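## Task

The number printed on the shelf edge under each shelf spot is that spot's lot (several spots may carry the same number). Bring one cardboard box from lot 451 and one from lot 434 to the desk so that nothing of either box sticks out beyond the desk edge. Every other cardboard box must stay on its own shelf. If no lot-451 or no lot-434 box exists, leave that lot out. The robot must not topple or finish leaning, or the task fails.

## Robot and tools

ROBOT. A simulated Hello Robot Stretch 3 with a single arm: a two-wheel differential base (0.33 m long, 0.34 m wide, rounded rear), a lift riding a vertical mast, and a telescoping arm that reaches out to the robot's right side. The base turns about the point between its drive wheels, 0.05 m behind the front edge; it cannot strafe, so the gripper is moved forward or back by driving. With arm retracted and wrist folded, a turn sweeps a 0.28 m radius; an unfolded level wrist reaches past that. A head carries head_camera and nav_camera; wrist_camera rides on the gripper. Loose objects may occasionally get nudged by something external.

FRAMES. Base frame: origin on the floor midway between the drive wheels, x forward, y left, z up, metres. Odometry frame: the base frame as it was at scene start. hand_pose (base frame) sits where the closed fingertips meet; with all wrist joints at zero its x axis points up, y back along the arm toward the mast, z toward the rear.

TOOLS.
move: one action per call. Arguments:
- base: a dict holding exactly one key. translate_m is a relative drive in metres, forward positive, -3 to 3. rotate_rad is a relative spin in radians, left (counter-clockwise) positive, -6.4 to 6.4. Both count from the base position in the latest reported state (or from wherever it is, if a move was still running).
- joints: a dict of absolute targets, keyed by joint name, each optional: lift_m 0 to 1.1 m; arm_m 0 to 0.52 m extension; wrist_yaw_rad -1.345 to 4.42 (0 = gripper along the arm, positive swings toward the front); wrist_pitch_rad -1.57 to 0.451 (0 level, negative tips fingers down); wrist_roll_rad -2.911 to 2.918 (0 = fingers side by side, level); gripper_m -0.089 to 0.179 (bigger = wider; fingertip gap is about 0.007 m under the value near closed, 0.025 m under it fully open); head_pan_rad -3.953 to 1.73 (0 ahead, positive left, -1.57 along the arm); head_tilt_rad -1.53 to 0.419 (negative down). Done tolerances: ±0.004 for lift, arm, gripper; ±0.02 yaw and roll; ±0.05 pitch; ±0.1 head.
- pace: "default" or "max". Default/max caps: translate 0.12/0.30 m/s, rotate 0.76/1.90 rad/s, lift 0.11/0.15 m/s, arm 0.14/0.40 m/s. The base is capped at 0.10 m/s and 0.63 rad/s unless lift_m < 0.30, arm_m < 0.03 and wrist_yaw_rad > 2.54 all hold.
- speeds: per-key top speed overriding pace, not above the max speed (gripper has a single fixed speed).
- contact_limits: per-key motor_effort threshold in percent (1 to 100) that halts that motion; pair it only with its own command. arm_m takes one number (read as negative when retracting). lift_m takes {"down": n, "up": n}, a percent push beyond free motion; defaults are about 32–47 down, 21–36 up; under roughly 12 it may trip while moving freely. translate_m and rotate_rad get no contact stop unless you give one; then either wheel reaching it stops.
- servos: "reboot", sent alone, re-enables servos that shut off.
- cameras: list of head_camera, nav_camera, wrist_camera or all; omitted means all, [] means none.
- blocking: true/omitted waits until everything rests; false returns in about 0.5 s while motion continues. A later move overrides only the joints (and base) it names.
Unknown keys make a call invalid; out-of-range values get it refused, and then later move/wait/finished_scene calls in that reply are skipped, as they also are after an uncommanded stop. An action ends after at most 14–15 s (time_out).
wait: seconds 0 to 10, plus cameras; returns state, ending early when motion settles.
stop: brakes all running motions; braked joints report stopped and may keep pressing.
zoom_image: camera plus region [x0, y0, x1, y1] in pixels of that camera's latest image, at most 504 by 504.
finished_scene: scene = current scene number; ends it irrevocably, and the result gives the next task.

RESULTS. move reports done or the worst status among motions. base_status/joint_status: moving, done, off_target (resting short, maybe still pushing), contact_stop (that lift or arm goes slack until recommanded), time_out, torque_fault. on_its_own lists uncommanded behaviour; its held at value is a target, not a reading. motor_effort: percent, positive toward larger values, bracket = peak of last action, with a fixed per-motor bias; wrist pitch saturates near 45, roll near 72. base_odometry counts wheel turns (slip included), heading -3.142 to 3.142. If turned_by_wheels and turned_by_imu disagree by more than 0.15 rad, believe the IMU. base_tilt in degrees (forward, right positive), bias up to about 4. lidar_m: 12 sectors of 30 degrees, first straight ahead then counter-clockwise, seen at 0.17 m height, 0.15–12 m; - means nothing seen or closer than 0.15 m. wrist_depth_mm and head_depth_mm: 7x7 median depths (45–1000 and 280–4000 mm). head_camera images arrive rotated; turn clockwise a quarter to upright. nav_camera: turn counter-clockwise a quarter. Calibration: see the provided K and T_world_to_cam values.

GRIPPING. Close below the object's width to grasp; open to at least 0.05 above it to let go. Readings don't confirm a hold. Overly hard squeezing can relax via stall guard; resend the value.

SAFETY. Fold/unfold the wrist (yaw to 3.0) only with lift 0.32–0.95, pitch -0.4, roll near 0; folded, lift may go to 0.25. When yaw is below -0.4, keep pitch at -0.5 or lower. Wrist and head never contact-stop and can torque-fault after prolonged strain. Pushing against something rigid with the gripper higher than about 0.45 m, or driving while holding or hooked on something fixed, can tip the robot; on any lean, back the gripper away. Avoid drops, releasing moving objects, slams, hard impacts and heavy pushes. Time spent thinking advances the simulation.

Each tool is called after "Call:" as name([rows], argument=value, ...), one row to a line, values as JSON.

## Session

Call:
move(joints={"head_pan_rad":-1.57,"head_tilt_rad":-0.4})

Call:
move(joints={"head_pan_rad":0,"head_tilt_rad":-0.4}, cameras=["head_camera","nav_camera"])

Call:
move(joints={"head_pan_rad":1.57,"head_tilt_rad":-0.4}, cameras=["head_camera","nav_camera"])

Call:
move(joints={"head_pan_rad":-3.14,"head_tilt_rad":-0.4}, cameras=["head_camera","nav_camera"])

Scene clock: 1.23 s.
move: done
base_odometry: x=+0.000 y=+0.000 heading=+0.000
turned_by_wheels: +0.000
turned_by_imu: +0.000
base_tilt: forward=-0.3 right=-1.2
lidar_m: 0.73 0.72 0.85 1.53 2.66 1.26 1.01 1.12 1.81 1.62 1.39 0.83
head_depth_mm: 1694 1746 1910 2396 2376 1801 1423 / 1896 2003 2114 2110 2144 1784 1418 / 1875 1971 2118 2241 2255 1781 1406 / 1814 1936 2034 2164 2247 1757 1406 / 1737 1630 1707 1890 2033 1751 1399 / 1673 1756 1871 1998 2005 1746 1387 / 1662 1772 1850 1974 2099 1727 1377
base_status: not commanded
joint_positions: lift_m=+0.374 arm_m=+0.001 wrist_yaw_rad=+3.009 wrist_pitch_rad=-0.462 wrist_roll_rad=+0.000 gripper_m=+0.037 head_pan_rad=-1.607 head_tilt_rad=-0.405
joint_status: all done
measured_speeds: all 0
motor_effort: left_wheel=-0.6(0.7) right_wheel=+0.3(1.1) lift_m=+23.6(23.8) arm_m=-5.2(5.4) wrist_yaw_rad=-1.0(1.1) wrist_pitch_rad=+1.9(2.1) wrist_roll_rad=-0.2(0.3) gripper_m=+0.0(0.8) head_pan_rad=+3.0(5.3) head_tilt_rad=-2.4(8.6)
hand_pose: x=+0.0076 y=+0.0712 z=+0.3774 quat_wxyz=(+0.207, +0.697, +0.116, +0.676) (m; base frame)
wrist_depth_mm: - 138 - - - 855 - / - 151 - - - 969 - / - 167 925 - - 947 - / 832 769 203 807 804 800 762 / 698 675 211 656 652 661 661 / 600 601 126 573 129 577 580 / 523 544 289 354 502 513 511
pictures: head_camera (sideways), nav_camera (sideways), wrist_camera
camera_calibration:
head_camera: T_world_to_cam=[[-0.0338189, 0.346008, -0.937622, 1.23587], [0.995588, -0.0704984, -0.0619255, 0.0741668], [-0.0875275, -0.935579, -0.342097, 0.401302], [0, 0, 0, 1]] pos_world=[0.00308094, -0.0469419, 1.30065]
nav_camera: T_world_to_cam=[[0.00372478, -0.369535, 0.929209, -1.1663], [-0.999719, 0.0203907, 0.0121165, 0.0404587], [-0.0234247, -0.928993, -0.369355, 0.434054], [0, 0, 0, 1]] pos_world=[0.0549591, -0.0285796, 1.24356]
wrist_camera: T_world_to_cam=[[0.994963, -0.0965217, -0.0270514, 0.016197], [-0.0806635, -0.610724, -0.787724, 0.37395], [0.0595115, 0.785938, -0.615434, 0.342021], [0, 0, 0, 1]] pos_world=[-0.00630544, -0.0388635, 0.505499]

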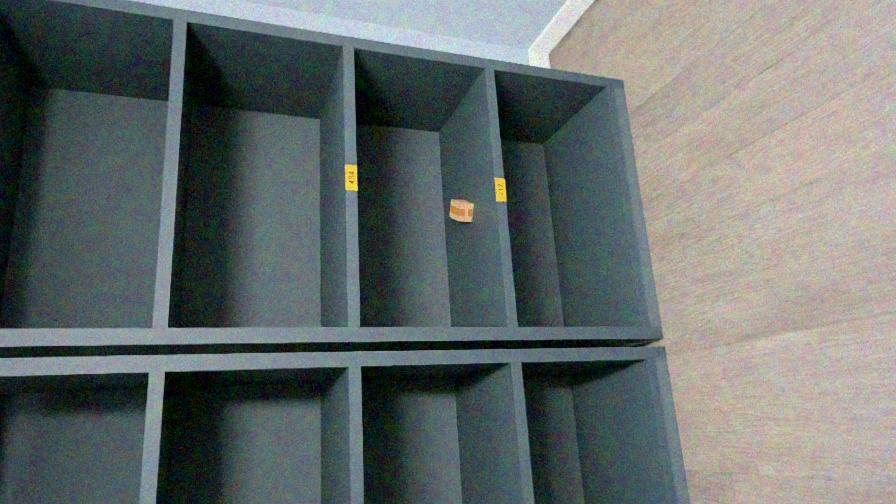

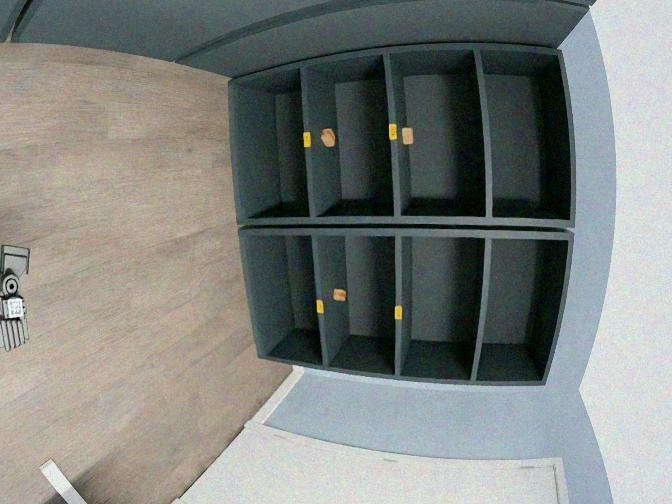

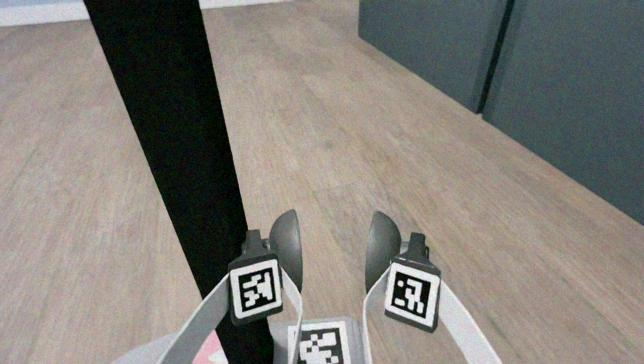

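Scene clock: 2.47 s.
move: done
base_odometry: x=+0.000 y=+0.000 heading=+0.000
turned_by_wheels: +0.000
turned_by_imu: +0.000
base_tilt: forward=-0.2 right=-1.2
lidar_m: 0.72 0.72 0.85 1.53 2.66 1.25 1.01 1.11 1.81 1.63 1.39 0.83
head_depth_mm: 643 688 743 806 877 966 1075 / 628 673 723 780 852 935 1038 / 618 669 711 765 825 903 997 / 601 641 686 744 805 882 975 / 587 625 669 719 779 846 927 / 575 612 654 700 755 822 899 / 565 596 636 682 738 798 869
base_status: not commanded
joint_positions: lift_m=+0.374 arm_m=+0.001 wrist_yaw_rad=+3.009 wrist_pitch_rad=-0.462 wrist_roll_rad=+0.000 gripper_m=+0.037 head_pan_rad=+0.030 head_tilt_rad=-0.405
joint_status: all done
measured_speeds: all 0
motor_effort: left_wheel=-0.1(1.0) right_wheel=+0.0(1.2) lift_m=+23.1(24.0) arm_m=-6.9(7.4) wrist_yaw_rad=+0.4(2.1) wrist_pitch_rad=+1.8(2.0) wrist_roll_rad=+0.2(0.3) gripper_m=+0.3(0.8) head_pan_rad=-1.8(5.2) head_tilt_rad=+2.7(4.9)
hand_pose: x=+0.0076 y=+0.0712 z=+0.3774 quat_wxyz=(+0.207, +0.697, +0.116, +0.676) (m; base frame)
wrist_depth_mm: - 138 - - - 858 - / - 150 - - - 973 - / - 167 914 - - 940 - / 829 771 203 815 812 796 765 / 695 677 211 662 657 668 674 / 595 596 126 574 129 581 571 / 527 539 288 352 505 513 504
pictures: head_camera (sideways), nav_camera (sideways)
camera_calibration:
head_camera: T_world_to_cam=[[-0.343017, -0.0567043, -0.937616, 1.23774], [0.00435734, 0.998069, -0.0619544, 0.0802611], [0.939319, -0.0253369, -0.342108, 0.395076], [0, 0, 0, 1]] pos_world=[0.053113, 0.0000888095, 1.30065]
nav_camera: T_world_to_cam=[[0.368478, 0.0282468, 0.929207, -1.16851], [0.0459465, -0.99887, 0.0121444, 0.034122], [0.9285, 0.0382189, -0.369359, 0.428294], [0, 0, 0, 1]] pos_world=[0.0313296, 0.0507211, 1.24356]

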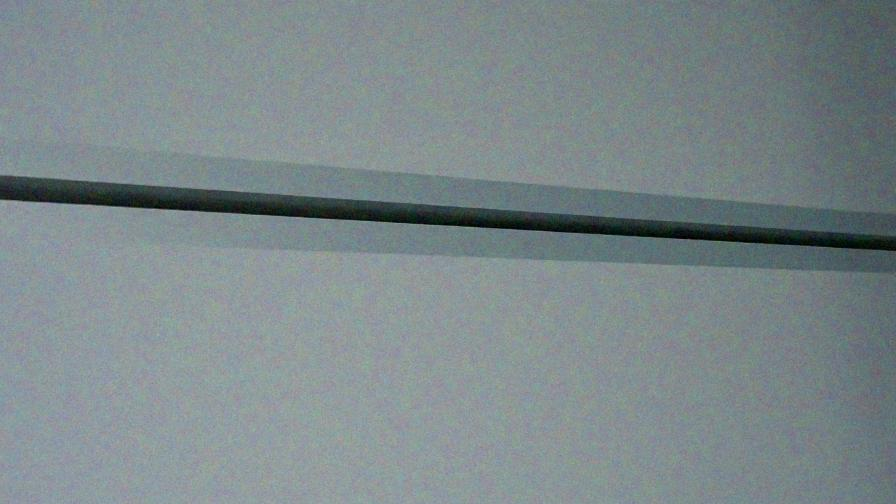

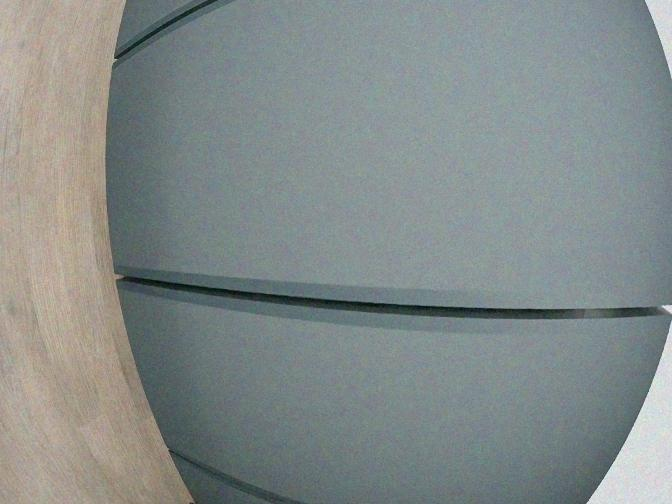

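Scene clock: 4.77 s.
move: done
base_odometry: x=+0.000 y=+0.000 heading=+0.000
turned_by_wheels: +0.000
turned_by_imu: +0.000
base_tilt: forward=-0.2 right=-1.1
lidar_m: 0.73 0.73 0.85 1.53 2.66 1.26 1.00 1.11 1.81 1.62 1.39 0.83
head_depth_mm: 1172 1197 1207 1226 1253 1279 1299 / 1448 1473 1499 1518 1547 1599 1418 / 2356 2513 2694 2894 2196 1777 1415 / 2299 2430 2639 2820 2410 1787 1402 / 2266 2396 2538 2784 2385 1754 1391 / 2225 2341 2497 2666 2382 1739 1396 / 2147 2294 2449 2599 2309 1738 1389
base_status: not commanded
joint_positions: lift_m=+0.374 arm_m=+0.001 wrist_yaw_rad=+3.009 wrist_pitch_rad=-0.462 wrist_roll_rad=+0.000 gripper_m=+0.037 head_pan_rad=+1.578 head_tilt_rad=-0.400
joint_status: all done
measured_speeds: translate_m=+0.000 rotate_rad=+0.000 lift_m=+0.000 arm_m=+0.000 wrist_yaw_rad=+0.000 wrist_pitch_rad=+0.000 wrist_roll_rad=+0.000 head_pan_rad=-0.024 head_tilt_rad=+0.000
motor_effort: left_wheel=-0.2(0.8) right_wheel=+0.4(1.1) lift_m=+23.9(24.4) arm_m=-10.0(11.0) wrist_yaw_rad=+1.1(1.5) wrist_pitch_rad=+1.9(2.0) wrist_roll_rad=-0.1(0.3) gripper_m=+0.5(1.0) head_pan_rad=-3.3(5.2) head_tilt_rad=+4.7(7.6)
hand_pose: x=+0.0076 y=+0.0712 z=+0.3774 quat_wxyz=(+0.207, +0.697, +0.116, +0.676) (m; base frame)
wrist_depth_mm: - 138 - - - 863 - / - 150 - - - 958 - / - 167 934 - - 936 - / 841 755 203 811 804 803 771 / 701 672 212 661 656 674 663 / 596 599 126 568 129 576 578 / 531 540 288 355 504 509 503
pictures: head_camera (sideways), nav_camera (sideways)
camera_calibration:
head_camera: T_world_to_cam=[[0.0487769, -0.340204, -0.939086, 1.23728], [-0.997704, 0.0276269, -0.06183, 0.0861648], [0.0469788, 0.939946, -0.338075, 0.395242], [0, 0, 0, 1]] pos_world=[0.00704847, 0.0470403, 1.30086]
nav_camera: T_world_to_cam=[[-0.019709, 0.365031, 0.930787, -1.16822], [0.999663, 0.0229125, 0.0121817, 0.028218], [-0.0168799, 0.930713, -0.36536, 0.428809], [0, 0, 0, 1]] pos_world=[-0.0439947, 0.0266916, 1.24369]

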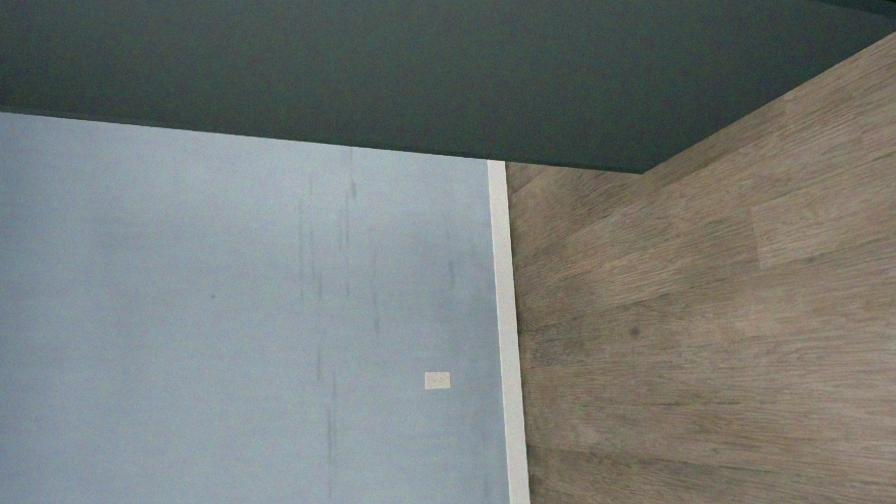

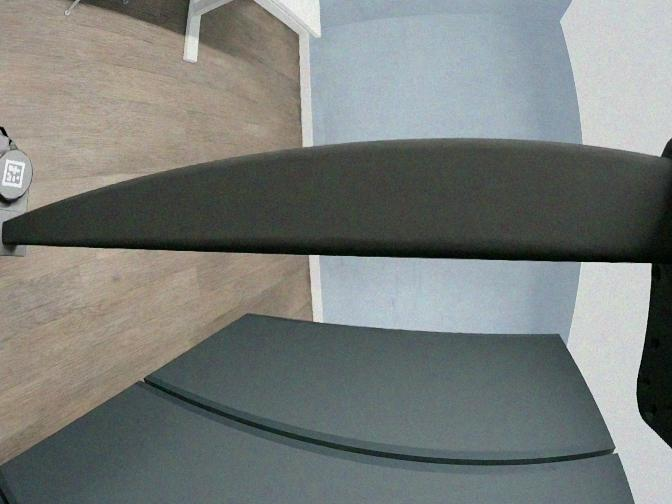

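Scene clock: 8.27 s.
move: done
base_odometry: x=+0.000 y=+0.000 heading=+0.000
turned_by_wheels: +0.000
turned_by_imu: +0.000
base_tilt: forward=-0.3 right=-1.4
lidar_m: 0.72 0.73 0.85 1.53 2.67 1.26 1.01 1.11 1.81 1.62 1.39 0.83
head_depth_mm: 1466 1588 1710 1768 1181 1813 1436 / 1435 1533 1656 1717 1105 1676 1417 / 1394 1486 1598 1660 1099 1656 1375 / 1363 1445 1548 1609 1091 1647 1404 / 1324 1411 1507 1566 1085 1690 1401 / 1302 1371 1467 1537 1069 1332 1359 / 1269 1338 1425 1510 1066 1570 1392
base_status: not commanded
joint_positions: lift_m=+0.374 arm_m=+0.001 wrist_yaw_rad=+3.009 wrist_pitch_rad=-0.462 wrist_roll_rad=+0.000 gripper_m=+0.037 head_pan_rad=-3.148 head_tilt_rad=-0.400
joint_status: all done
measured_speeds: translate_m=+0.000 rotate_rad=+0.000 lift_m=+0.000 arm_m=+0.000 wrist_yaw_rad=+0.000 wrist_pitch_rad=+0.000 wrist_roll_rad=+0.000 head_pan_rad=+0.024 head_tilt_rad=+0.000
motor_effort: left_wheel=+0.3(0.8) right_wheel=+0.3(1.1) lift_m=+24.3(24.9) arm_m=-13.3(13.7) wrist_yaw_rad=-1.0(1.6) wrist_pitch_rad=+2.0(2.1) wrist_roll_rad=+0.0(0.3) gripper_m=+0.5(1.1) head_pan_rad=+3.2(5.4) head_tilt_rad=+4.3(8.8)
hand_pose: x=+0.0076 y=+0.0712 z=+0.3774 quat_wxyz=(+0.207, +0.697, +0.116, +0.676) (m; base frame)
wrist_depth_mm: - 138 - - - 863 - / - 151 - - - 976 - / - 168 938 - - 932 - / 823 765 204 815 812 798 766 / 695 673 211 657 657 671 673 / 609 602 126 572 129 584 583 / 528 538 287 356 501 512 505
pictures: head_camera (sideways), nav_camera (sideways)
camera_calibration:
head_camera: T_world_to_cam=[[0.340439, 0.044023, -0.939235, 1.23574], [-0.0415451, -0.997224, -0.0617995, 0.0803684], [-0.939348, 0.0600596, -0.337665, 0.400818], [0, 0, 0, 1]] pos_world=[-0.0408481, 0.00167131, 1.30096]
nav_camera: T_world_to_cam=[[-0.364963, -0.0146002, 0.930908, -1.16625], [-0.00888001, 0.999886, 0.0122007, 0.0343495], [-0.93098, -0.00381368, -0.365051, 0.434027], [0, 0, 0, 1]] pos_world=[-0.021261, -0.0497178, 1.24369]

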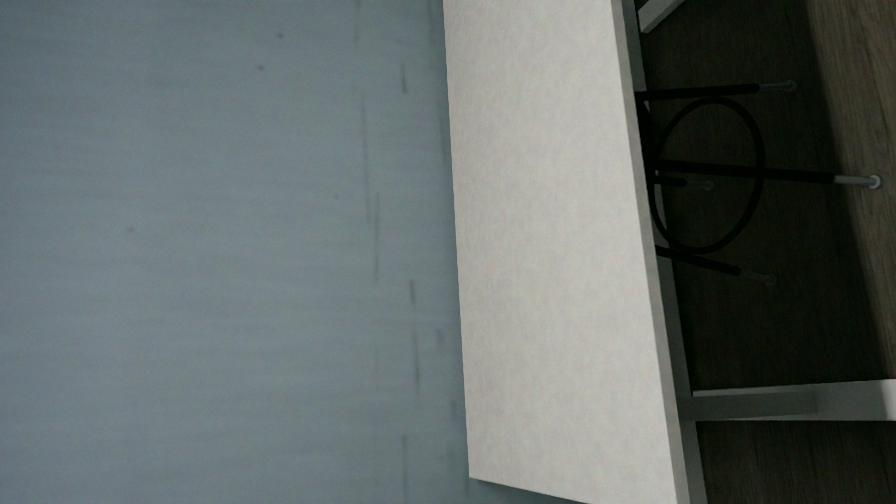

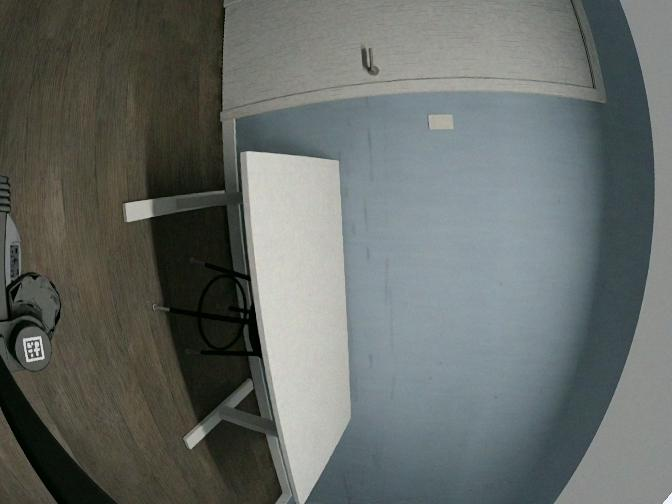

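Call:
move(joints={"head_pan_rad":-1.2,"head_tilt_rad":-0.4}, cameras=["head_camera"])

Call:
zoom_image(camera="head_camera", region=[280, 0, 580, 504])

Scene clock: 15.17 s.
move: done
base_odometry: x=+0.000 y=+0.000 heading=+0.000
turned_by_wheels: +0.000
turned_by_imu: +0.000
base_tilt: forward=-0.3 right=-1.3
lidar_m: 0.73 0.73 0.85 1.53 2.66 1.26 1.01 1.12 1.81 1.62 1.39 0.83
head_depth_mm: 1353 1463 1671 2006 2105 1802 1436 / 1704 1773 1662 1707 1800 1804 1411 / 1732 1849 1928 2064 2146 1785 1409 / 1785 1865 1971 2095 2152 1778 1403 / 1804 1892 1990 2109 2260 1762 1398 / 1645 1633 1721 1840 1937 1763 1395 / 1395 1452 1500 1555 1617 1627 1386
base_status: not commanded
joint_positions: lift_m=+0.374 arm_m=+0.001 wrist_yaw_rad=+3.009 wrist_pitch_rad=-0.462 wrist_roll_rad=+0.000 gripper_m=+0.037 head_pan_rad=-1.192 head_tilt_rad=-0.400
joint_status: all done
measured_speeds: translate_m=+0.000 rotate_rad=+0.000 lift_m=+0.000 arm_m=+0.000 wrist_yaw_rad=+0.000 wrist_pitch_rad=+0.000 wrist_roll_rad=+0.000 head_pan_rad=-0.024 head_tilt_rad=+0.000
motor_effort: left_wheel=+0.0(0.8) right_wheel=+0.6(1.2) lift_m=+25.2(25.9) arm_m=-12.9(13.5) wrist_yaw_rad=+0.1(1.7) wrist_pitch_rad=+2.0(2.1) wrist_roll_rad=+0.1(0.4) gripper_m=+0.4(1.0) head_pan_rad=-2.7(5.6) head_tilt_rad=+3.3(7.0)
hand_pose: x=+0.0076 y=+0.0712 z=+0.3774 quat_wxyz=(+0.207, +0.697, +0.116, +0.676) (m; base frame)
wrist_depth_mm: - 139 - - - 849 - / - 150 - - - 980 - / - 167 920 - - 951 - / 829 756 204 803 803 798 767 / 695 673 211 671 660 669 664 / 597 595 126 570 129 582 581 / 522 535 289 355 496 508 514
pictures: head_camera (sideways)
camera_calibration:
head_camera: T_world_to_cam=[[-0.168855, 0.298876, -0.939234, 1.23886], [0.939606, 0.336633, -0.0618012, 0.0743932], [0.297706, -0.892945, -0.337668, 0.393241], [0, 0, 0, 1]] pos_world=[0.0222172, -0.0441658, 1.30096]

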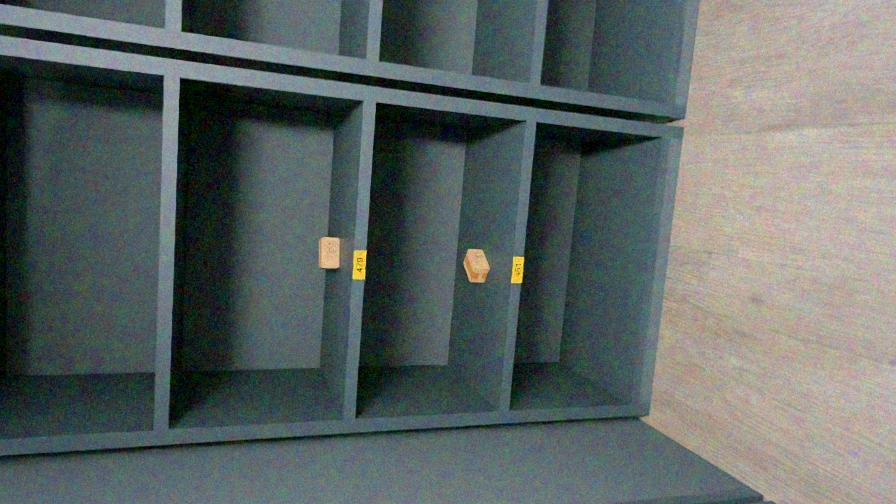

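Scaled by 1.000.

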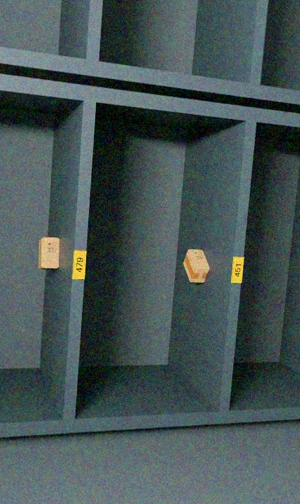

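Call:
move(base={"rotate_rad":-1.128}, pace="max", cameras=[])

Call:
move(base={"translate_m":0.998}, pace="max", cameras=[])

Call:
move(base={"rotate_rad":1.379}, joints={"lift_m":0.54,"head_pan_rad":-1.57,"head_tilt_rad":-0.6,"gripper_m":0.179}, pace="max", cameras=[])

Call:
move(joints={"wrist_yaw_rad":0}, pace="max", cameras=["head_camera"])

Call:
move(joints={"wrist_pitch_rad":0})

Scene clock: 53.93 s.
move: done
base_odometry: x=+0.000 y=+0.000 heading=-1.128
turned_by_wheels: -1.128
turned_by_imu: -1.109
base_tilt: forward=-0.2 right=-1.0
lidar_m: 1.57 0.86 0.73 0.73 0.82 1.36 2.66 1.26 1.01 1.11 1.74 1.62
head_depth_mm: 1309 1371 1451 1536 1631 1692 1428 / 1382 1458 1534 1629 1734 1776 1419 / 1470 1553 1630 1753 1845 1786 1412 / 1548 1652 1757 1870 2028 1775 1404 / 1655 1768 1888 2037 2175 1760 1392 / 1801 1954 2075 2268 2319 1741 1389 / 1949 2111 2284 2443 2240 1744 1388
base_status: done
joint_positions: lift_m=+0.374 arm_m=+0.001 wrist_yaw_rad=+3.009 wrist_pitch_rad=-0.462 wrist_roll_rad=+0.000 gripper_m=+0.037 head_pan_rad=-1.200 head_tilt_rad=-0.400
joint_status: not commanded
measured_speeds: all 0
motor_effort: left_wheel=+8.3(12.0) right_wheel=-9.7(13.7) lift_m=+25.9(26.9) arm_m=-12.6(13.6) wrist_yaw_rad=-0.8(1.7) wrist_pitch_rad=+1.8(2.0) wrist_roll_rad=+0.1(0.3) gripper_m=+0.9(0.9) head_pan_rad=-3.2(3.6) head_tilt_rad=+4.0(4.8)
hand_pose: x=+0.0076 y=+0.0712 z=+0.3774 quat_wxyz=(+0.207, +0.697, +0.116, +0.676) (m; base frame)
wrist_depth_mm: - 139 - - - - - / - 150 161 - - - - / 993 166 176 - - - - / 835 764 204 812 810 796 784 / 700 674 212 664 659 672 676 / 596 595 126 571 129 580 577 / 528 533 288 356 499 512 511
pictures: none
No camera images: "cameras" was empty.

Scene clock: 64.87 s.
move: done
base_odometry: x=+0.428 y=-0.901 heading=-1.127
turned_by_wheels: +0.000
turned_by_imu: +0.000
base_tilt: forward=-0.3 right=-1.1
lidar_m: 0.96 0.61 0.51 0.51 0.58 0.95 3.59 1.62 1.76 1.48 0.77 0.76
head_depth_mm: 1500 1582 1664 1740 1831 1818 1428 / 1591 1671 1756 1873 1989 1788 1410 / 1256 1340 1421 1567 2060 1727 1407 / 1339 1405 1501 1595 1596 1665 1409 / 1396 1488 1554 1685 1416 1596 1356 / 1247 1337 1416 1070 1387 1125 1314 / 1104 1203 1278 834 846 886 945
base_status: done
joint_positions: lift_m=+0.374 arm_m=+0.001 wrist_yaw_rad=+3.009 wrist_pitch_rad=-0.462 wrist_roll_rad=+0.000 gripper_m=+0.037 head_pan_rad=-1.200 head_tilt_rad=-0.400
joint_status: not commanded
measured_speeds: all 0
motor_effort: left_wheel=+6.3(13.4) right_wheel=+4.3(10.9) lift_m=+27.6(28.3) arm_m=-11.9(13.3) wrist_yaw_rad=-0.1(2.1) wrist_pitch_rad=+2.0(2.1) wrist_roll_rad=+0.2(0.4) gripper_m=+0.4(1.1) head_pan_rad=-2.3(4.0) head_tilt_rad=+2.9(4.4)
hand_pose: x=+0.0076 y=+0.0712 z=+0.3774 quat_wxyz=(+0.207, +0.697, +0.116, +0.676) (m; base frame)
wrist_depth_mm: - 139 - - - 489 465 / - 151 162 - - 538 - / - 167 176 - - 584 - / 800 190 194 - - 651 - / 699 670 211 665 660 676 642 / 610 597 126 577 128 586 576 / 526 541 289 354 503 514 509
pictures: none
No camera images: "cameras" was empty.

Scene clock: 68.00 s.
move: done
base_odometry: x=+0.428 y=-0.901 heading=+0.251
turned_by_wheels: +1.379
turned_by_imu: +1.356
base_tilt: forward=-0.2 right=-1.3
lidar_m: 0.51 0.53 0.73 2.12 1.79 1.62 1.76 1.48 0.76 1.10 0.71 0.53
head_depth_mm: 900 990 926 971 1036 985 1153 / 897 988 915 1223 1106 1273 1185 / 894 983 898 1235 1094 1282 1174 / 899 988 846 1232 1065 1275 1174 / 902 993 860 1237 1048 1277 1176 / 903 988 858 1239 1071 1300 1168 / 905 992 852 1216 1064 1262 1166
base_status: done
joint_positions: lift_m=+0.540 arm_m=+0.001 wrist_yaw_rad=+3.009 wrist_pitch_rad=-0.463 wrist_roll_rad=+0.000 gripper_m=+0.179 head_pan_rad=-1.571 head_tilt_rad=-0.600
joint_status: all done
measured_speeds: all 0
motor_effort: left_wheel=-8.4(13.2) right_wheel=+9.2(12.5) lift_m=+30.4(34.8) arm_m=-11.9(13.6) wrist_yaw_rad=+0.3(1.3) wrist_pitch_rad=+2.1(2.3) wrist_roll_rad=+0.0(0.3) gripper_m=+0.5(83.7) head_pan_rad=+3.2(4.9) head_tilt_rad=-4.9(6.2)
hand_pose: x=+0.0076 y=+0.0710 z=+0.5427 quat_wxyz=(+0.208, +0.697, +0.117, +0.676) (m; base frame)
wrist_depth_mm: - 138 - - - - - / - 151 - - - - - / - 167 - - - - - / - - 203 - - - - / 954 205 223 912 885 890 - / 122 144 254 781 776 757 - / 658 677 308 681 678 666 105
pictures: none
No camera images: "cameras" was empty.

Scene clock: 69.83 s.
move: done
base_odometry: x=+0.428 y=-0.901 heading=+0.251
turned_by_wheels: +0.000
turned_by_imu: +0.000
base_tilt: forward=-0.3 right=-1.1
lidar_m: 0.51 0.53 0.74 2.11 1.80 1.62 1.76 1.48 0.76 1.10 0.71 0.53
head_depth_mm: 898 984 928 973 1036 987 1154 / 901 984 916 1229 1107 1279 1183 / 899 986 901 1240 1098 1282 1181 / 904 984 844 1236 1066 1274 1170 / 903 991 857 1237 1051 1283 1168 / 905 991 860 1238 1071 1291 1172 / 904 989 847 1227 1060 1263 1166
base_status: not commanded
joint_positions: lift_m=+0.540 arm_m=+0.001 wrist_yaw_rad=+0.003 wrist_pitch_rad=-0.463 wrist_roll_rad=+0.000 gripper_m=+0.179 head_pan_rad=-1.570 head_tilt_rad=-0.600
joint_status: all done
measured_speeds: all 0
motor_effort: left_wheel=-8.1(8.6) right_wheel=+9.1(10.2) lift_m=+29.2(30.6) arm_m=-12.5(13.4) wrist_yaw_rad=-3.0(7.6) wrist_pitch_rad=+2.0(2.3) wrist_roll_rad=+0.2(0.3) gripper_m=+0.6(1.1) head_pan_rad=+3.6(4.2) head_tilt_rad=-4.8(5.6)
hand_pose: x=-0.0208 y=-0.3640 z=+0.5427 quat_wxyz=(+0.689, +0.164, -0.688, -0.161) (m; base frame)
wrist_depth_mm: - - - 531 - - - / - - - - - - - / - - - - - - - / - - - - - 896 - / - 143 - - - - 524 / - 139 - - - - - / - 672 686 696 682 662 105
pictures: head_camera (sideways)
camera_calibration:
head_camera: T_world_to_cam=[[-0.0466871, 0.520207, -0.852763, 1.12526], [0.997496, -0.0211163, -0.0674925, 0.0813572], [-0.0531173, -0.853779, -0.517918, 0.629906], [0, 0, 0, 1]] pos_world=[0.00484039, -0.0458479, 1.29131]

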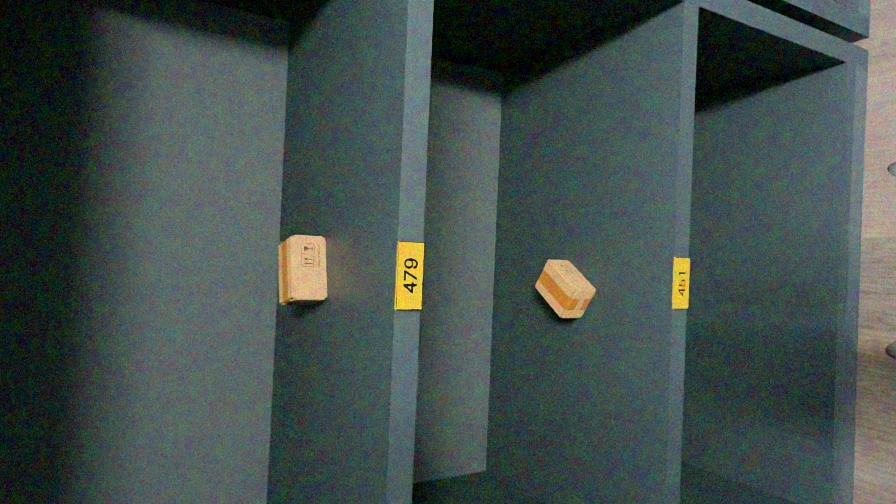

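Scene clock: 70.90 s.
move: done
base_odometry: x=+0.428 y=-0.901 heading=+0.251
turned_by_wheels: +0.000
turned_by_imu: +0.000
base_tilt: forward=-0.2 right=-1.3
lidar_m: 0.51 0.53 0.73 2.12 1.80 1.63 1.75 1.48 0.76 1.10 0.71 0.53
head_depth_mm: 899 986 928 968 1032 987 1159 / 897 988 913 1233 1104 1276 1182 / 900 987 902 1234 1091 1279 1173 / 900 986 848 1246 1068 1277 1170 / 901 987 860 1239 1048 1268 1167 / 902 993 858 1229 1073 1298 1167 / 905 993 848 1219 1061 1256 1165
base_status: not commanded
joint_positions: lift_m=+0.540 arm_m=+0.001 wrist_yaw_rad=+0.003 wrist_pitch_rad=-0.023 wrist_roll_rad=+0.000 gripper_m=+0.179 head_pan_rad=-1.570 head_tilt_rad=-0.600
joint_status: all done
measured_speeds: all 0
motor_effort: left_wheel=-7.8(8.4) right_wheel=+9.8(9.8) lift_m=+28.8(29.6) arm_m=-12.0(12.8) wrist_yaw_rad=-3.2(5.0) wrist_pitch_rad=+3.9(6.1) wrist_roll_rad=-0.1(0.3) gripper_m=+0.8(1.0) head_pan_rad=+3.5(4.1) head_tilt_rad=-4.7(5.0)
hand_pose: x=-0.0206 y=-0.4012 z=+0.6486 quat_wxyz=(+0.707, +0.010, -0.707, -0.007) (m; base frame)
wrist_depth_mm: - 811 - - - 765 - / - 840 - - - - - / - - - - - 809 - / - - - 608 - 793 - / - 142 - - - - 486 / - 139 - - - - - / - - - - - - 105
pictures: head_camera (sideways), nav_camera (sideways), wrist_camera
camera_calibration:
head_camera: T_world_to_cam=[[-0.0467389, 0.520203, -0.852763, 1.12526], [0.997499, -0.0210035, -0.0674843, 0.0813518], [-0.0530165, -0.853784, -0.517921, 0.629909], [0, 0, 0, 1]] pos_world=[0.00484052, -0.0458478, 1.29131]
nav_camera: T_world_to_cam=[[0.0174634, -0.542766, 0.839702, -1.04964], [-0.999789, -0.0185468, 0.00880454, 0.0448605], [0.010795, -0.839679, -0.542975, 0.65981], [0, 0, 0, 1]] pos_world=[0.0560588, -0.0148492, 1.23925]
wrist_camera: T_world_to_cam=[[-0.998841, -0.0472184, -0.00928284, -0.0268347], [-0.00150594, 0.223477, -0.974708, 0.75433], [0.0480987, -0.973565, -0.22329, -0.0785244], [0, 0, 0, 1]] pos_world=[-0.0218907, -0.246291, 0.717469]

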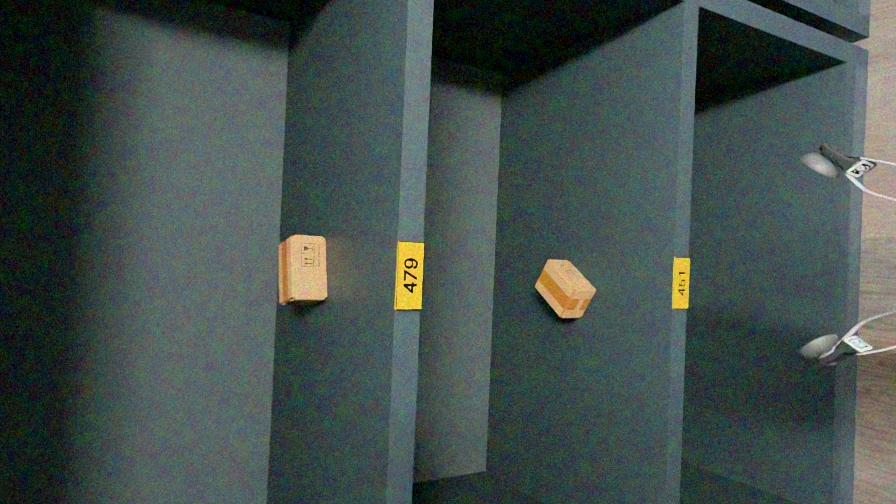

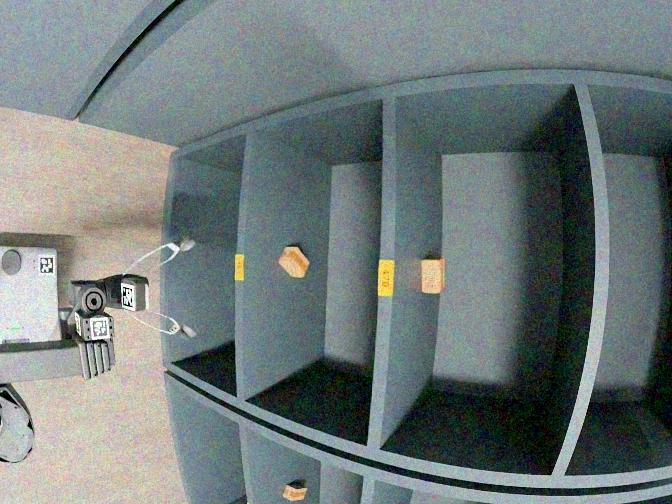

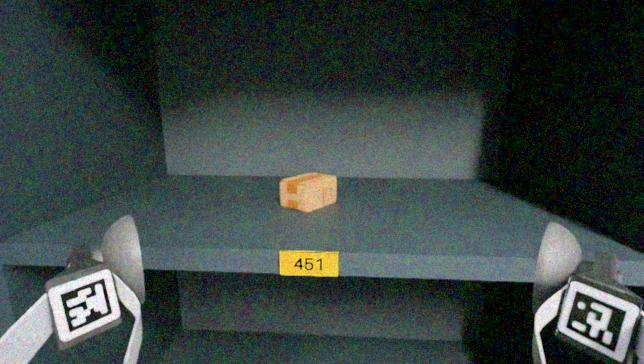

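Call:
move(base={"translate_m":0.145}, joints={"wrist_yaw_rad":-0.36,"arm_m":0.2,"lift_m":0.49})

Scene clock: 105.83 s.
move: done
base_odometry: x=+0.568 y=-0.866 heading=+0.251
turned_by_wheels: +0.000
turned_by_imu: +0.000
base_tilt: forward=-0.3 right=-1.3
lidar_m: 0.37 0.38 0.53 1.52 2.18 1.75 1.90 0.91 0.85 1.09 0.51 0.38
head_depth_mm: 898 986 924 1227 1114 1264 1192 / 898 987 909 1237 1101 965 1186 / 900 986 843 1242 1063 1289 575 / 901 991 884 1238 1086 947 605 / 905 990 871 1242 1078 1292 1177 / 901 994 858 1203 1074 1260 1166 / 812 826 789 817 896 991 1105
base_status: done
joint_positions: lift_m=+0.490 arm_m=+0.200 wrist_yaw_rad=-0.357 wrist_pitch_rad=-0.022 wrist_roll_rad=+0.000 gripper_m=+0.179 head_pan_rad=-1.570 head_tilt_rad=-0.600
joint_status: all done
measured_speeds: all 0
motor_effort: left_wheel=+4.7(6.5) right_wheel=+6.4(14.1) lift_m=+30.3(32.4) arm_m=+12.5(14.3) wrist_yaw_rad=-2.3(5.3) wrist_pitch_rad=+3.6(3.8) wrist_roll_rad=+0.0(0.3) gripper_m=+0.8(0.9) head_pan_rad=+3.4(4.0) head_tilt_rad=-3.1(4.6)
hand_pose: x=-0.1108 y=-0.5845 z=+0.5990 quat_wxyz=(+0.695, -0.118, -0.697, -0.134) (m; base frame)
wrist_depth_mm: - - - - 720 - - / - - - - 738 - - / - - - - 746 - - / - - 386 - - - - / - 146 336 311 - - - / 118 144 256 273 276 291 - / 203 220 234 - 815 - 105
pictures: head_camera (sideways), nav_camera (sideways), wrist_camera
camera_calibration:
head_camera: T_world_to_cam=[[-0.0467389, 0.520203, -0.852763, 1.12526], [0.997499, -0.0210035, -0.0674843, 0.0813518], [-0.0530165, -0.853784, -0.517921, 0.629909], [0, 0, 0, 1]] pos_world=[0.00484052, -0.0458478, 1.29131]
nav_camera: T_world_to_cam=[[0.0175178, -0.542764, 0.839703, -1.04965], [-0.999787, -0.01866, 0.0087961, 0.0448697], [0.0108946, -0.839678, -0.542975, 0.659804], [0, 0, 0, 1]] pos_world=[0.0560593, -0.0148495, 1.23925]
wrist_camera: T_world_to_cam=[[-0.951386, 0.307862, -0.00930433, 0.0867666], [0.0769806, 0.208426, -0.975004, 0.746898], [-0.298227, -0.928321, -0.221993, -0.276442], [0, 0, 0, 1]] pos_world=[-0.0573906, -0.439012, 0.667667]

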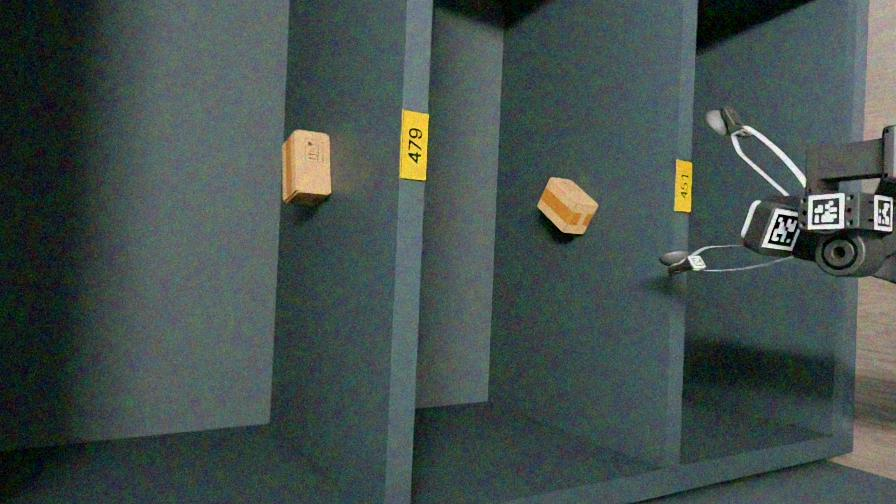

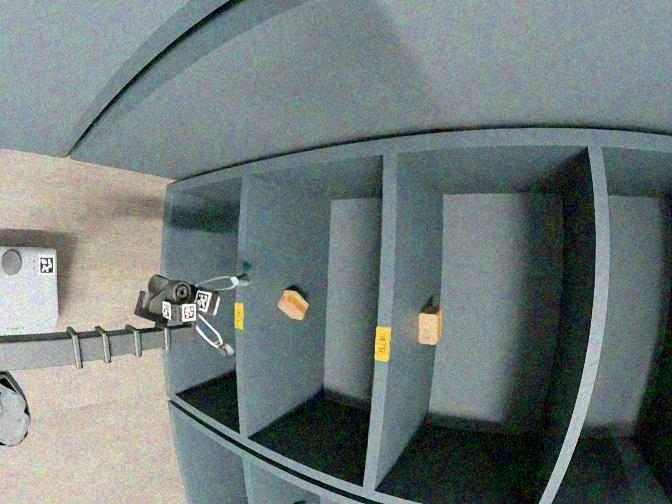

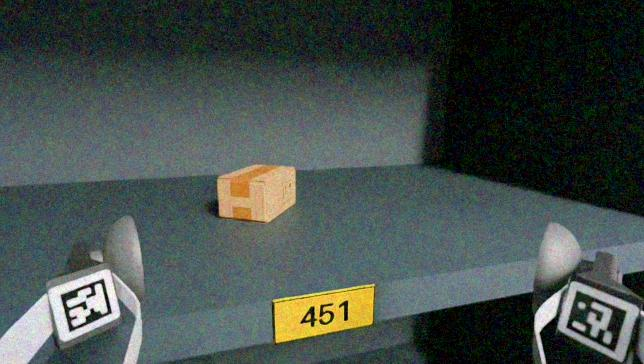

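Call:
move(joints={"lift_m":0.468,"arm_m":0.35}, cameras=["wrist_camera"])

Call:
move(joints={"arm_m":0.466}, contact_limits={"arm_m":32}, cameras=["wrist_camera"])

Scene clock: 122.83 s.
move: done
base_odometry: x=+0.568 y=-0.866 heading=+0.251
turned_by_wheels: +0.000
turned_by_imu: +0.000
base_tilt: forward=-0.3 right=-1.2
lidar_m: 0.37 0.38 0.53 1.51 2.18 1.75 1.90 0.91 0.84 1.09 0.51 0.38
head_depth_mm: 896 988 923 1235 1110 1270 1191 / 902 987 907 1233 1100 1289 1186 / 898 989 841 1234 1057 727 621 / 905 988 886 1241 1085 767 1171 / 904 989 872 1236 1075 1295 1170 / 904 993 856 1212 1070 1266 1172 / 809 826 789 820 895 989 1106
base_status: not commanded
joint_positions: lift_m=+0.468 arm_m=+0.350 wrist_yaw_rad=-0.357 wrist_pitch_rad=-0.022 wrist_roll_rad=+0.000 gripper_m=+0.179 head_pan_rad=-1.570 head_tilt_rad=-0.600
joint_status: all done
measured_speeds: all 0
motor_effort: left_wheel=+4.3(4.8) right_wheel=+6.9(8.4) lift_m=+30.1(30.1) arm_m=+13.5(15.0) wrist_yaw_rad=-3.7(4.4) wrist_pitch_rad=+3.6(3.8) wrist_roll_rad=-0.2(0.3) gripper_m=+0.1(1.1) head_pan_rad=+3.0(3.8) head_tilt_rad=-2.4(3.7)
hand_pose: x=-0.1108 y=-0.7345 z=+0.5770 quat_wxyz=(+0.695, -0.118, -0.697, -0.134) (m; base frame)
wrist_depth_mm: - - - - - 582 - / - - - - - 597 - / - - - - - 615 - / - - 248 269 - - - / 297 257 252 260 296 298 300 / 119 191 214 213 214 214 215 / - 159 167 167 167 161 107
pictures: wrist_camera
camera_calibration:
wrist_camera: T_world_to_cam=[[-0.951348, 0.307979, -0.00927741, 0.132795], [0.0769853, 0.208438, -0.975001, 0.756717], [-0.298346, -0.92828, -0.222007, -0.420548], [0, 0, 0, 1]] pos_world=[-0.0573905, -0.589012, 0.645667]

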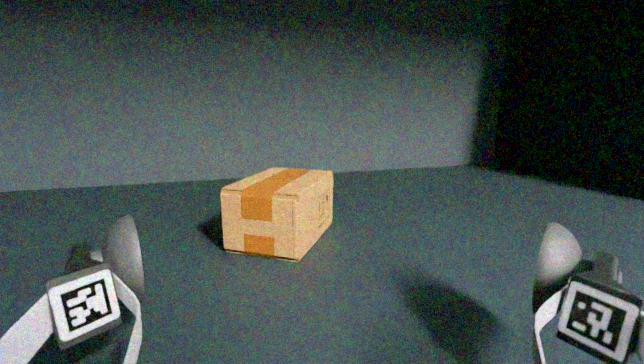

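Scene clock: 124.93 s.
move: done
base_odometry: x=+0.568 y=-0.866 heading=+0.251
turned_by_wheels: +0.000
turned_by_imu: +0.000
base_tilt: forward=-0.3 right=-1.3
lidar_m: 0.37 0.38 0.53 1.51 2.18 1.74 1.90 0.91 0.84 1.09 0.51 0.38
head_depth_mm: 897 984 924 1232 1110 1273 1191 / 901 986 907 1230 1101 1290 1185 / 898 990 839 1240 1057 772 615 / 903 991 880 1234 1046 950 1176 / 902 990 872 1241 1078 1297 1172 / 900 992 856 1210 1072 1261 1171 / 811 825 790 817 895 990 1107
base_status: not commanded
joint_positions: lift_m=+0.468 arm_m=+0.466 wrist_yaw_rad=-0.357 wrist_pitch_rad=-0.022 wrist_roll_rad=+0.000 gripper_m=+0.179 head_pan_rad=-1.570 head_tilt_rad=-0.600
joint_status: all done
measured_speeds: all 0
motor_effort: left_wheel=+4.2(4.8) right_wheel=+7.3(7.9) lift_m=+30.1(31.2) arm_m=+12.9(15.4) wrist_yaw_rad=-3.7(4.1) wrist_pitch_rad=+3.7(3.7) wrist_roll_rad=+0.0(0.4) gripper_m=+0.3(1.1) head_pan_rad=+3.1(4.1) head_tilt_rad=-1.9(3.3)
contact_limits: arm_m 32 (drawing in: default 31, maximum 55; extending or still: default 40, maximum 69)
hand_pose: x=-0.1108 y=-0.8505 z=+0.5770 quat_wxyz=(+0.695, -0.118, -0.697, -0.134) (m; base frame)
wrist_depth_mm: 321 334 - - - - 484 / 332 - - - - - 497 / 335 - - - - - - / - - - - - - - / 297 256 275 162 275 296 298 / 119 191 143 131 201 213 214 / 152 159 153 135 166 159 107
pictures: wrist_camera
camera_calibration:
wrist_camera: T_world_to_cam=[[-0.951348, 0.307979, -0.00927741, 0.168521], [0.0769853, 0.208438, -0.975001, 0.780895], [-0.298346, -0.92828, -0.222007, -0.528228], [0, 0, 0, 1]] pos_world=[-0.0573905, -0.705012, 0.645667]

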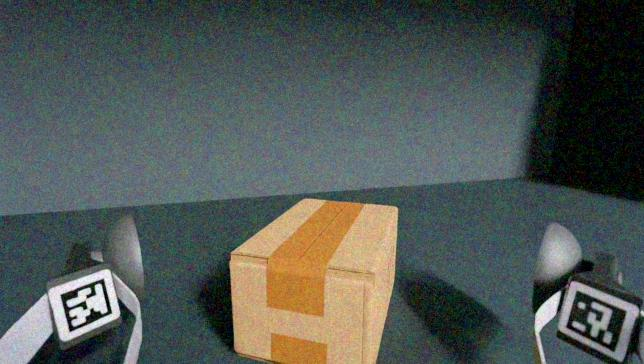

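Call:
move(joints={"lift_m":0.463,"arm_m":0.478}, contact_limits={"arm_m":32}, cameras=[])

Call:
move(joints={"gripper_m":0.01}, cameras=["wrist_camera"])

Call:
move(joints={"lift_m":0.51}, cameras=["wrist_camera"])

Scene clock: 139.70 s.
move: done
base_odometry: x=+0.568 y=-0.866 heading=+0.251
turned_by_wheels: +0.000
turned_by_imu: +0.000
base_tilt: forward=-0.2 right=-1.2
lidar_m: 0.37 0.38 0.53 1.52 2.18 1.75 1.90 0.91 0.84 1.10 0.51 0.38
head_depth_mm: 900 988 925 1229 1111 1267 1188 / 903 991 909 1232 1105 1287 1183 / 899 991 842 1229 1061 776 633 / 904 991 882 1240 1070 1266 1170 / 901 991 870 1240 1079 1303 1174 / 903 994 860 1204 1071 1259 1170 / 815 831 789 816 891 990 1107
base_status: not commanded
joint_positions: lift_m=+0.463 arm_m=+0.478 wrist_yaw_rad=-0.359 wrist_pitch_rad=+0.007 wrist_roll_rad=+0.000 gripper_m=+0.179 head_pan_rad=-1.570 head_tilt_rad=-0.600
joint_status: all done
measured_speeds: all 0
motor_effort: left_wheel=+4.4(4.6) right_wheel=+5.8(7.5) lift_m=+12.4(28.5) arm_m=+16.3(17.1) wrist_yaw_rad=-0.3(3.6) wrist_pitch_rad=-1.7(3.6) wrist_roll_rad=-0.2(0.3) gripper_m=+0.6(0.8) head_pan_rad=+2.4(3.0) head_tilt_rad=-2.3(2.7)
contact_limits: arm_m 32 (drawing in: default 31, maximum 55; extending or still: default 40, maximum 69)
hand_pose: x=-0.1117 y=-0.8630 z=+0.5795 quat_wxyz=(+0.696, -0.129, -0.695, -0.124) (m; base frame)
wrist_depth_mm: 316 332 - - - - 474 / 322 337 - - - - 497 / 330 - - - - - 502 / 335 - - - - - - / 324 147 298 164 277 298 299 / - 202 140 123 202 226 227 / 159 166 135 123 166 174 105
pictures: none
No camera images: "cameras" was empty.

Scene clock: 141.93 s.
move: done
base_odometry: x=+0.568 y=-0.866 heading=+0.251
turned_by_wheels: +0.000
turned_by_imu: +0.000
base_tilt: forward=-0.3 right=-1.3
lidar_m: 0.37 0.38 0.53 1.51 2.18 1.74 1.89 0.91 0.85 1.09 0.51 0.38
head_depth_mm: 900 986 926 1236 1109 1264 1188 / 900 986 910 1237 1099 1293 1181 / 899 987 841 1231 1057 775 634 / 903 991 884 1236 1085 1274 1171 / 905 990 870 1240 1079 1305 1168 / 902 991 860 1205 1070 1264 1171 / 810 829 788 818 893 989 1104
base_status: not commanded
joint_positions: lift_m=+0.463 arm_m=+0.478 wrist_yaw_rad=-0.359 wrist_pitch_rad=+0.007 wrist_roll_rad=+0.000 gripper_m=+0.011 head_pan_rad=-1.570 head_tilt_rad=-0.600
joint_status: all done
measured_speeds: all 0
motor_effort: left_wheel=+4.4(4.8) right_wheel=+6.0(7.6) lift_m=+13.1(13.9) arm_m=+14.0(16.5) wrist_yaw_rad=-1.0(2.5) wrist_pitch_rad=-1.9(2.0) wrist_roll_rad=-0.2(0.3) gripper_m=-21.2(94.7) head_pan_rad=+2.5(3.4) head_tilt_rad=-1.9(2.2)
contact_limits: arm_m 32 (drawing in: default 31, maximum 55; extending or still: default 40, maximum 69)
hand_pose: x=-0.1117 y=-0.8630 z=+0.5795 quat_wxyz=(+0.696, -0.129, -0.695, -0.124) (m; base frame)
wrist_depth_mm: 316 331 - - - - 475 / 321 334 - - - - 501 / 328 - - - - - 504 / 336 - - - - - - / 321 297 155 163 155 300 299 / 225 241 130 131 126 227 227 / 174 102 159 133 160 159 174
pictures: wrist_camera
camera_calibration:
wrist_camera: T_world_to_cam=[[-0.950717, 0.309954, -0.00812767, 0.172667], [0.0675158, 0.181363, -0.981096, 0.76507], [-0.302621, -0.933293, -0.193352, -0.561042], [0, 0, 0, 1]] pos_world=[-0.0572795, -0.715891, 0.643531]

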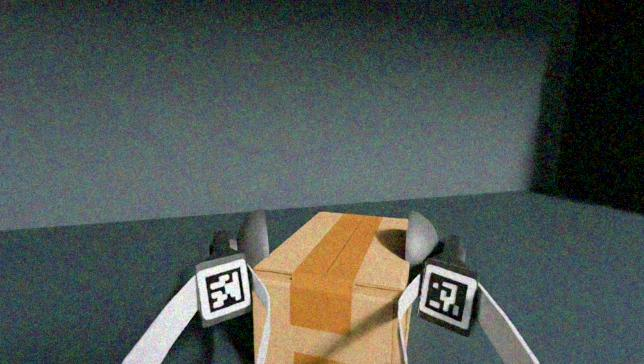

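Scene clock: 143.20 s.
move: done
base_odometry: x=+0.568 y=-0.866 heading=+0.251
turned_by_wheels: +0.000
turned_by_imu: +0.000
base_tilt: forward=-0.2 right=-1.1
lidar_m: 0.37 0.38 0.53 1.52 2.18 1.74 1.90 0.91 0.85 1.09 0.51 0.38
head_depth_mm: 897 989 924 1234 1113 1268 1190 / 896 987 907 1230 1102 1293 1171 / 901 986 842 1236 1033 787 586 / 898 990 884 1243 1011 1278 1174 / 902 994 869 1241 1073 1294 1171 / 904 996 858 1207 1072 1264 1167 / 809 827 788 814 895 989 1108
base_status: not commanded
joint_positions: lift_m=+0.510 arm_m=+0.478 wrist_yaw_rad=-0.359 wrist_pitch_rad=-0.025 wrist_roll_rad=+0.000 gripper_m=+0.013 head_pan_rad=-1.570 head_tilt_rad=-0.600
joint_status: all done
measured_speeds: all 0
motor_effort: left_wheel=+4.3(4.9) right_wheel=+6.5(7.2) lift_m=+31.4(33.9) arm_m=+7.5(13.9) wrist_yaw_rad=-0.1(2.3) wrist_pitch_rad=+4.2(4.4) wrist_roll_rad=+0.0(0.3) gripper_m=-9.1(21.3) head_pan_rad=+2.5(2.9) head_tilt_rad=-0.6(2.1)
contact_limits: arm_m 32 (drawing in: default 31, maximum 55; extending or still: default 40, maximum 69)
hand_pose: x=-0.1114 y=-0.8622 z=+0.6181 quat_wxyz=(+0.694, -0.117, -0.697, -0.136) (m; base frame)
wrist_depth_mm: 309 331 - - - - 472 / 320 333 - - - - 498 / 328 - - - - - 500 / 336 - - - - - - / - - 154 163 156 - - / 291 290 130 132 126 292 293 / 226 102 144 132 208 210 228
pictures: wrist_camera
camera_calibration:
wrist_camera: T_world_to_cam=[[-0.950589, 0.310306, -0.00954478, 0.174247], [0.0786934, 0.2111, -0.974292, 0.825525], [-0.300314, -0.926902, -0.225088, -0.527325], [0, 0, 0, 1]] pos_world=[-0.0576892, -0.717117, 0.687271]

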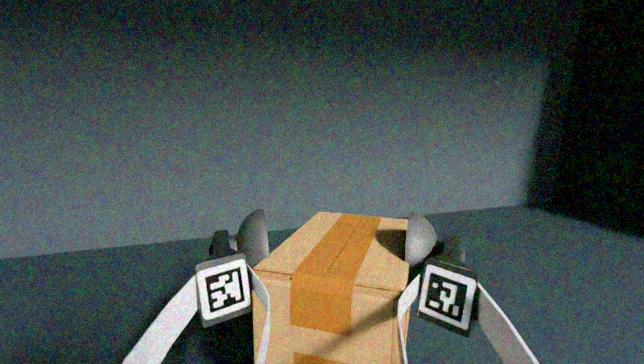

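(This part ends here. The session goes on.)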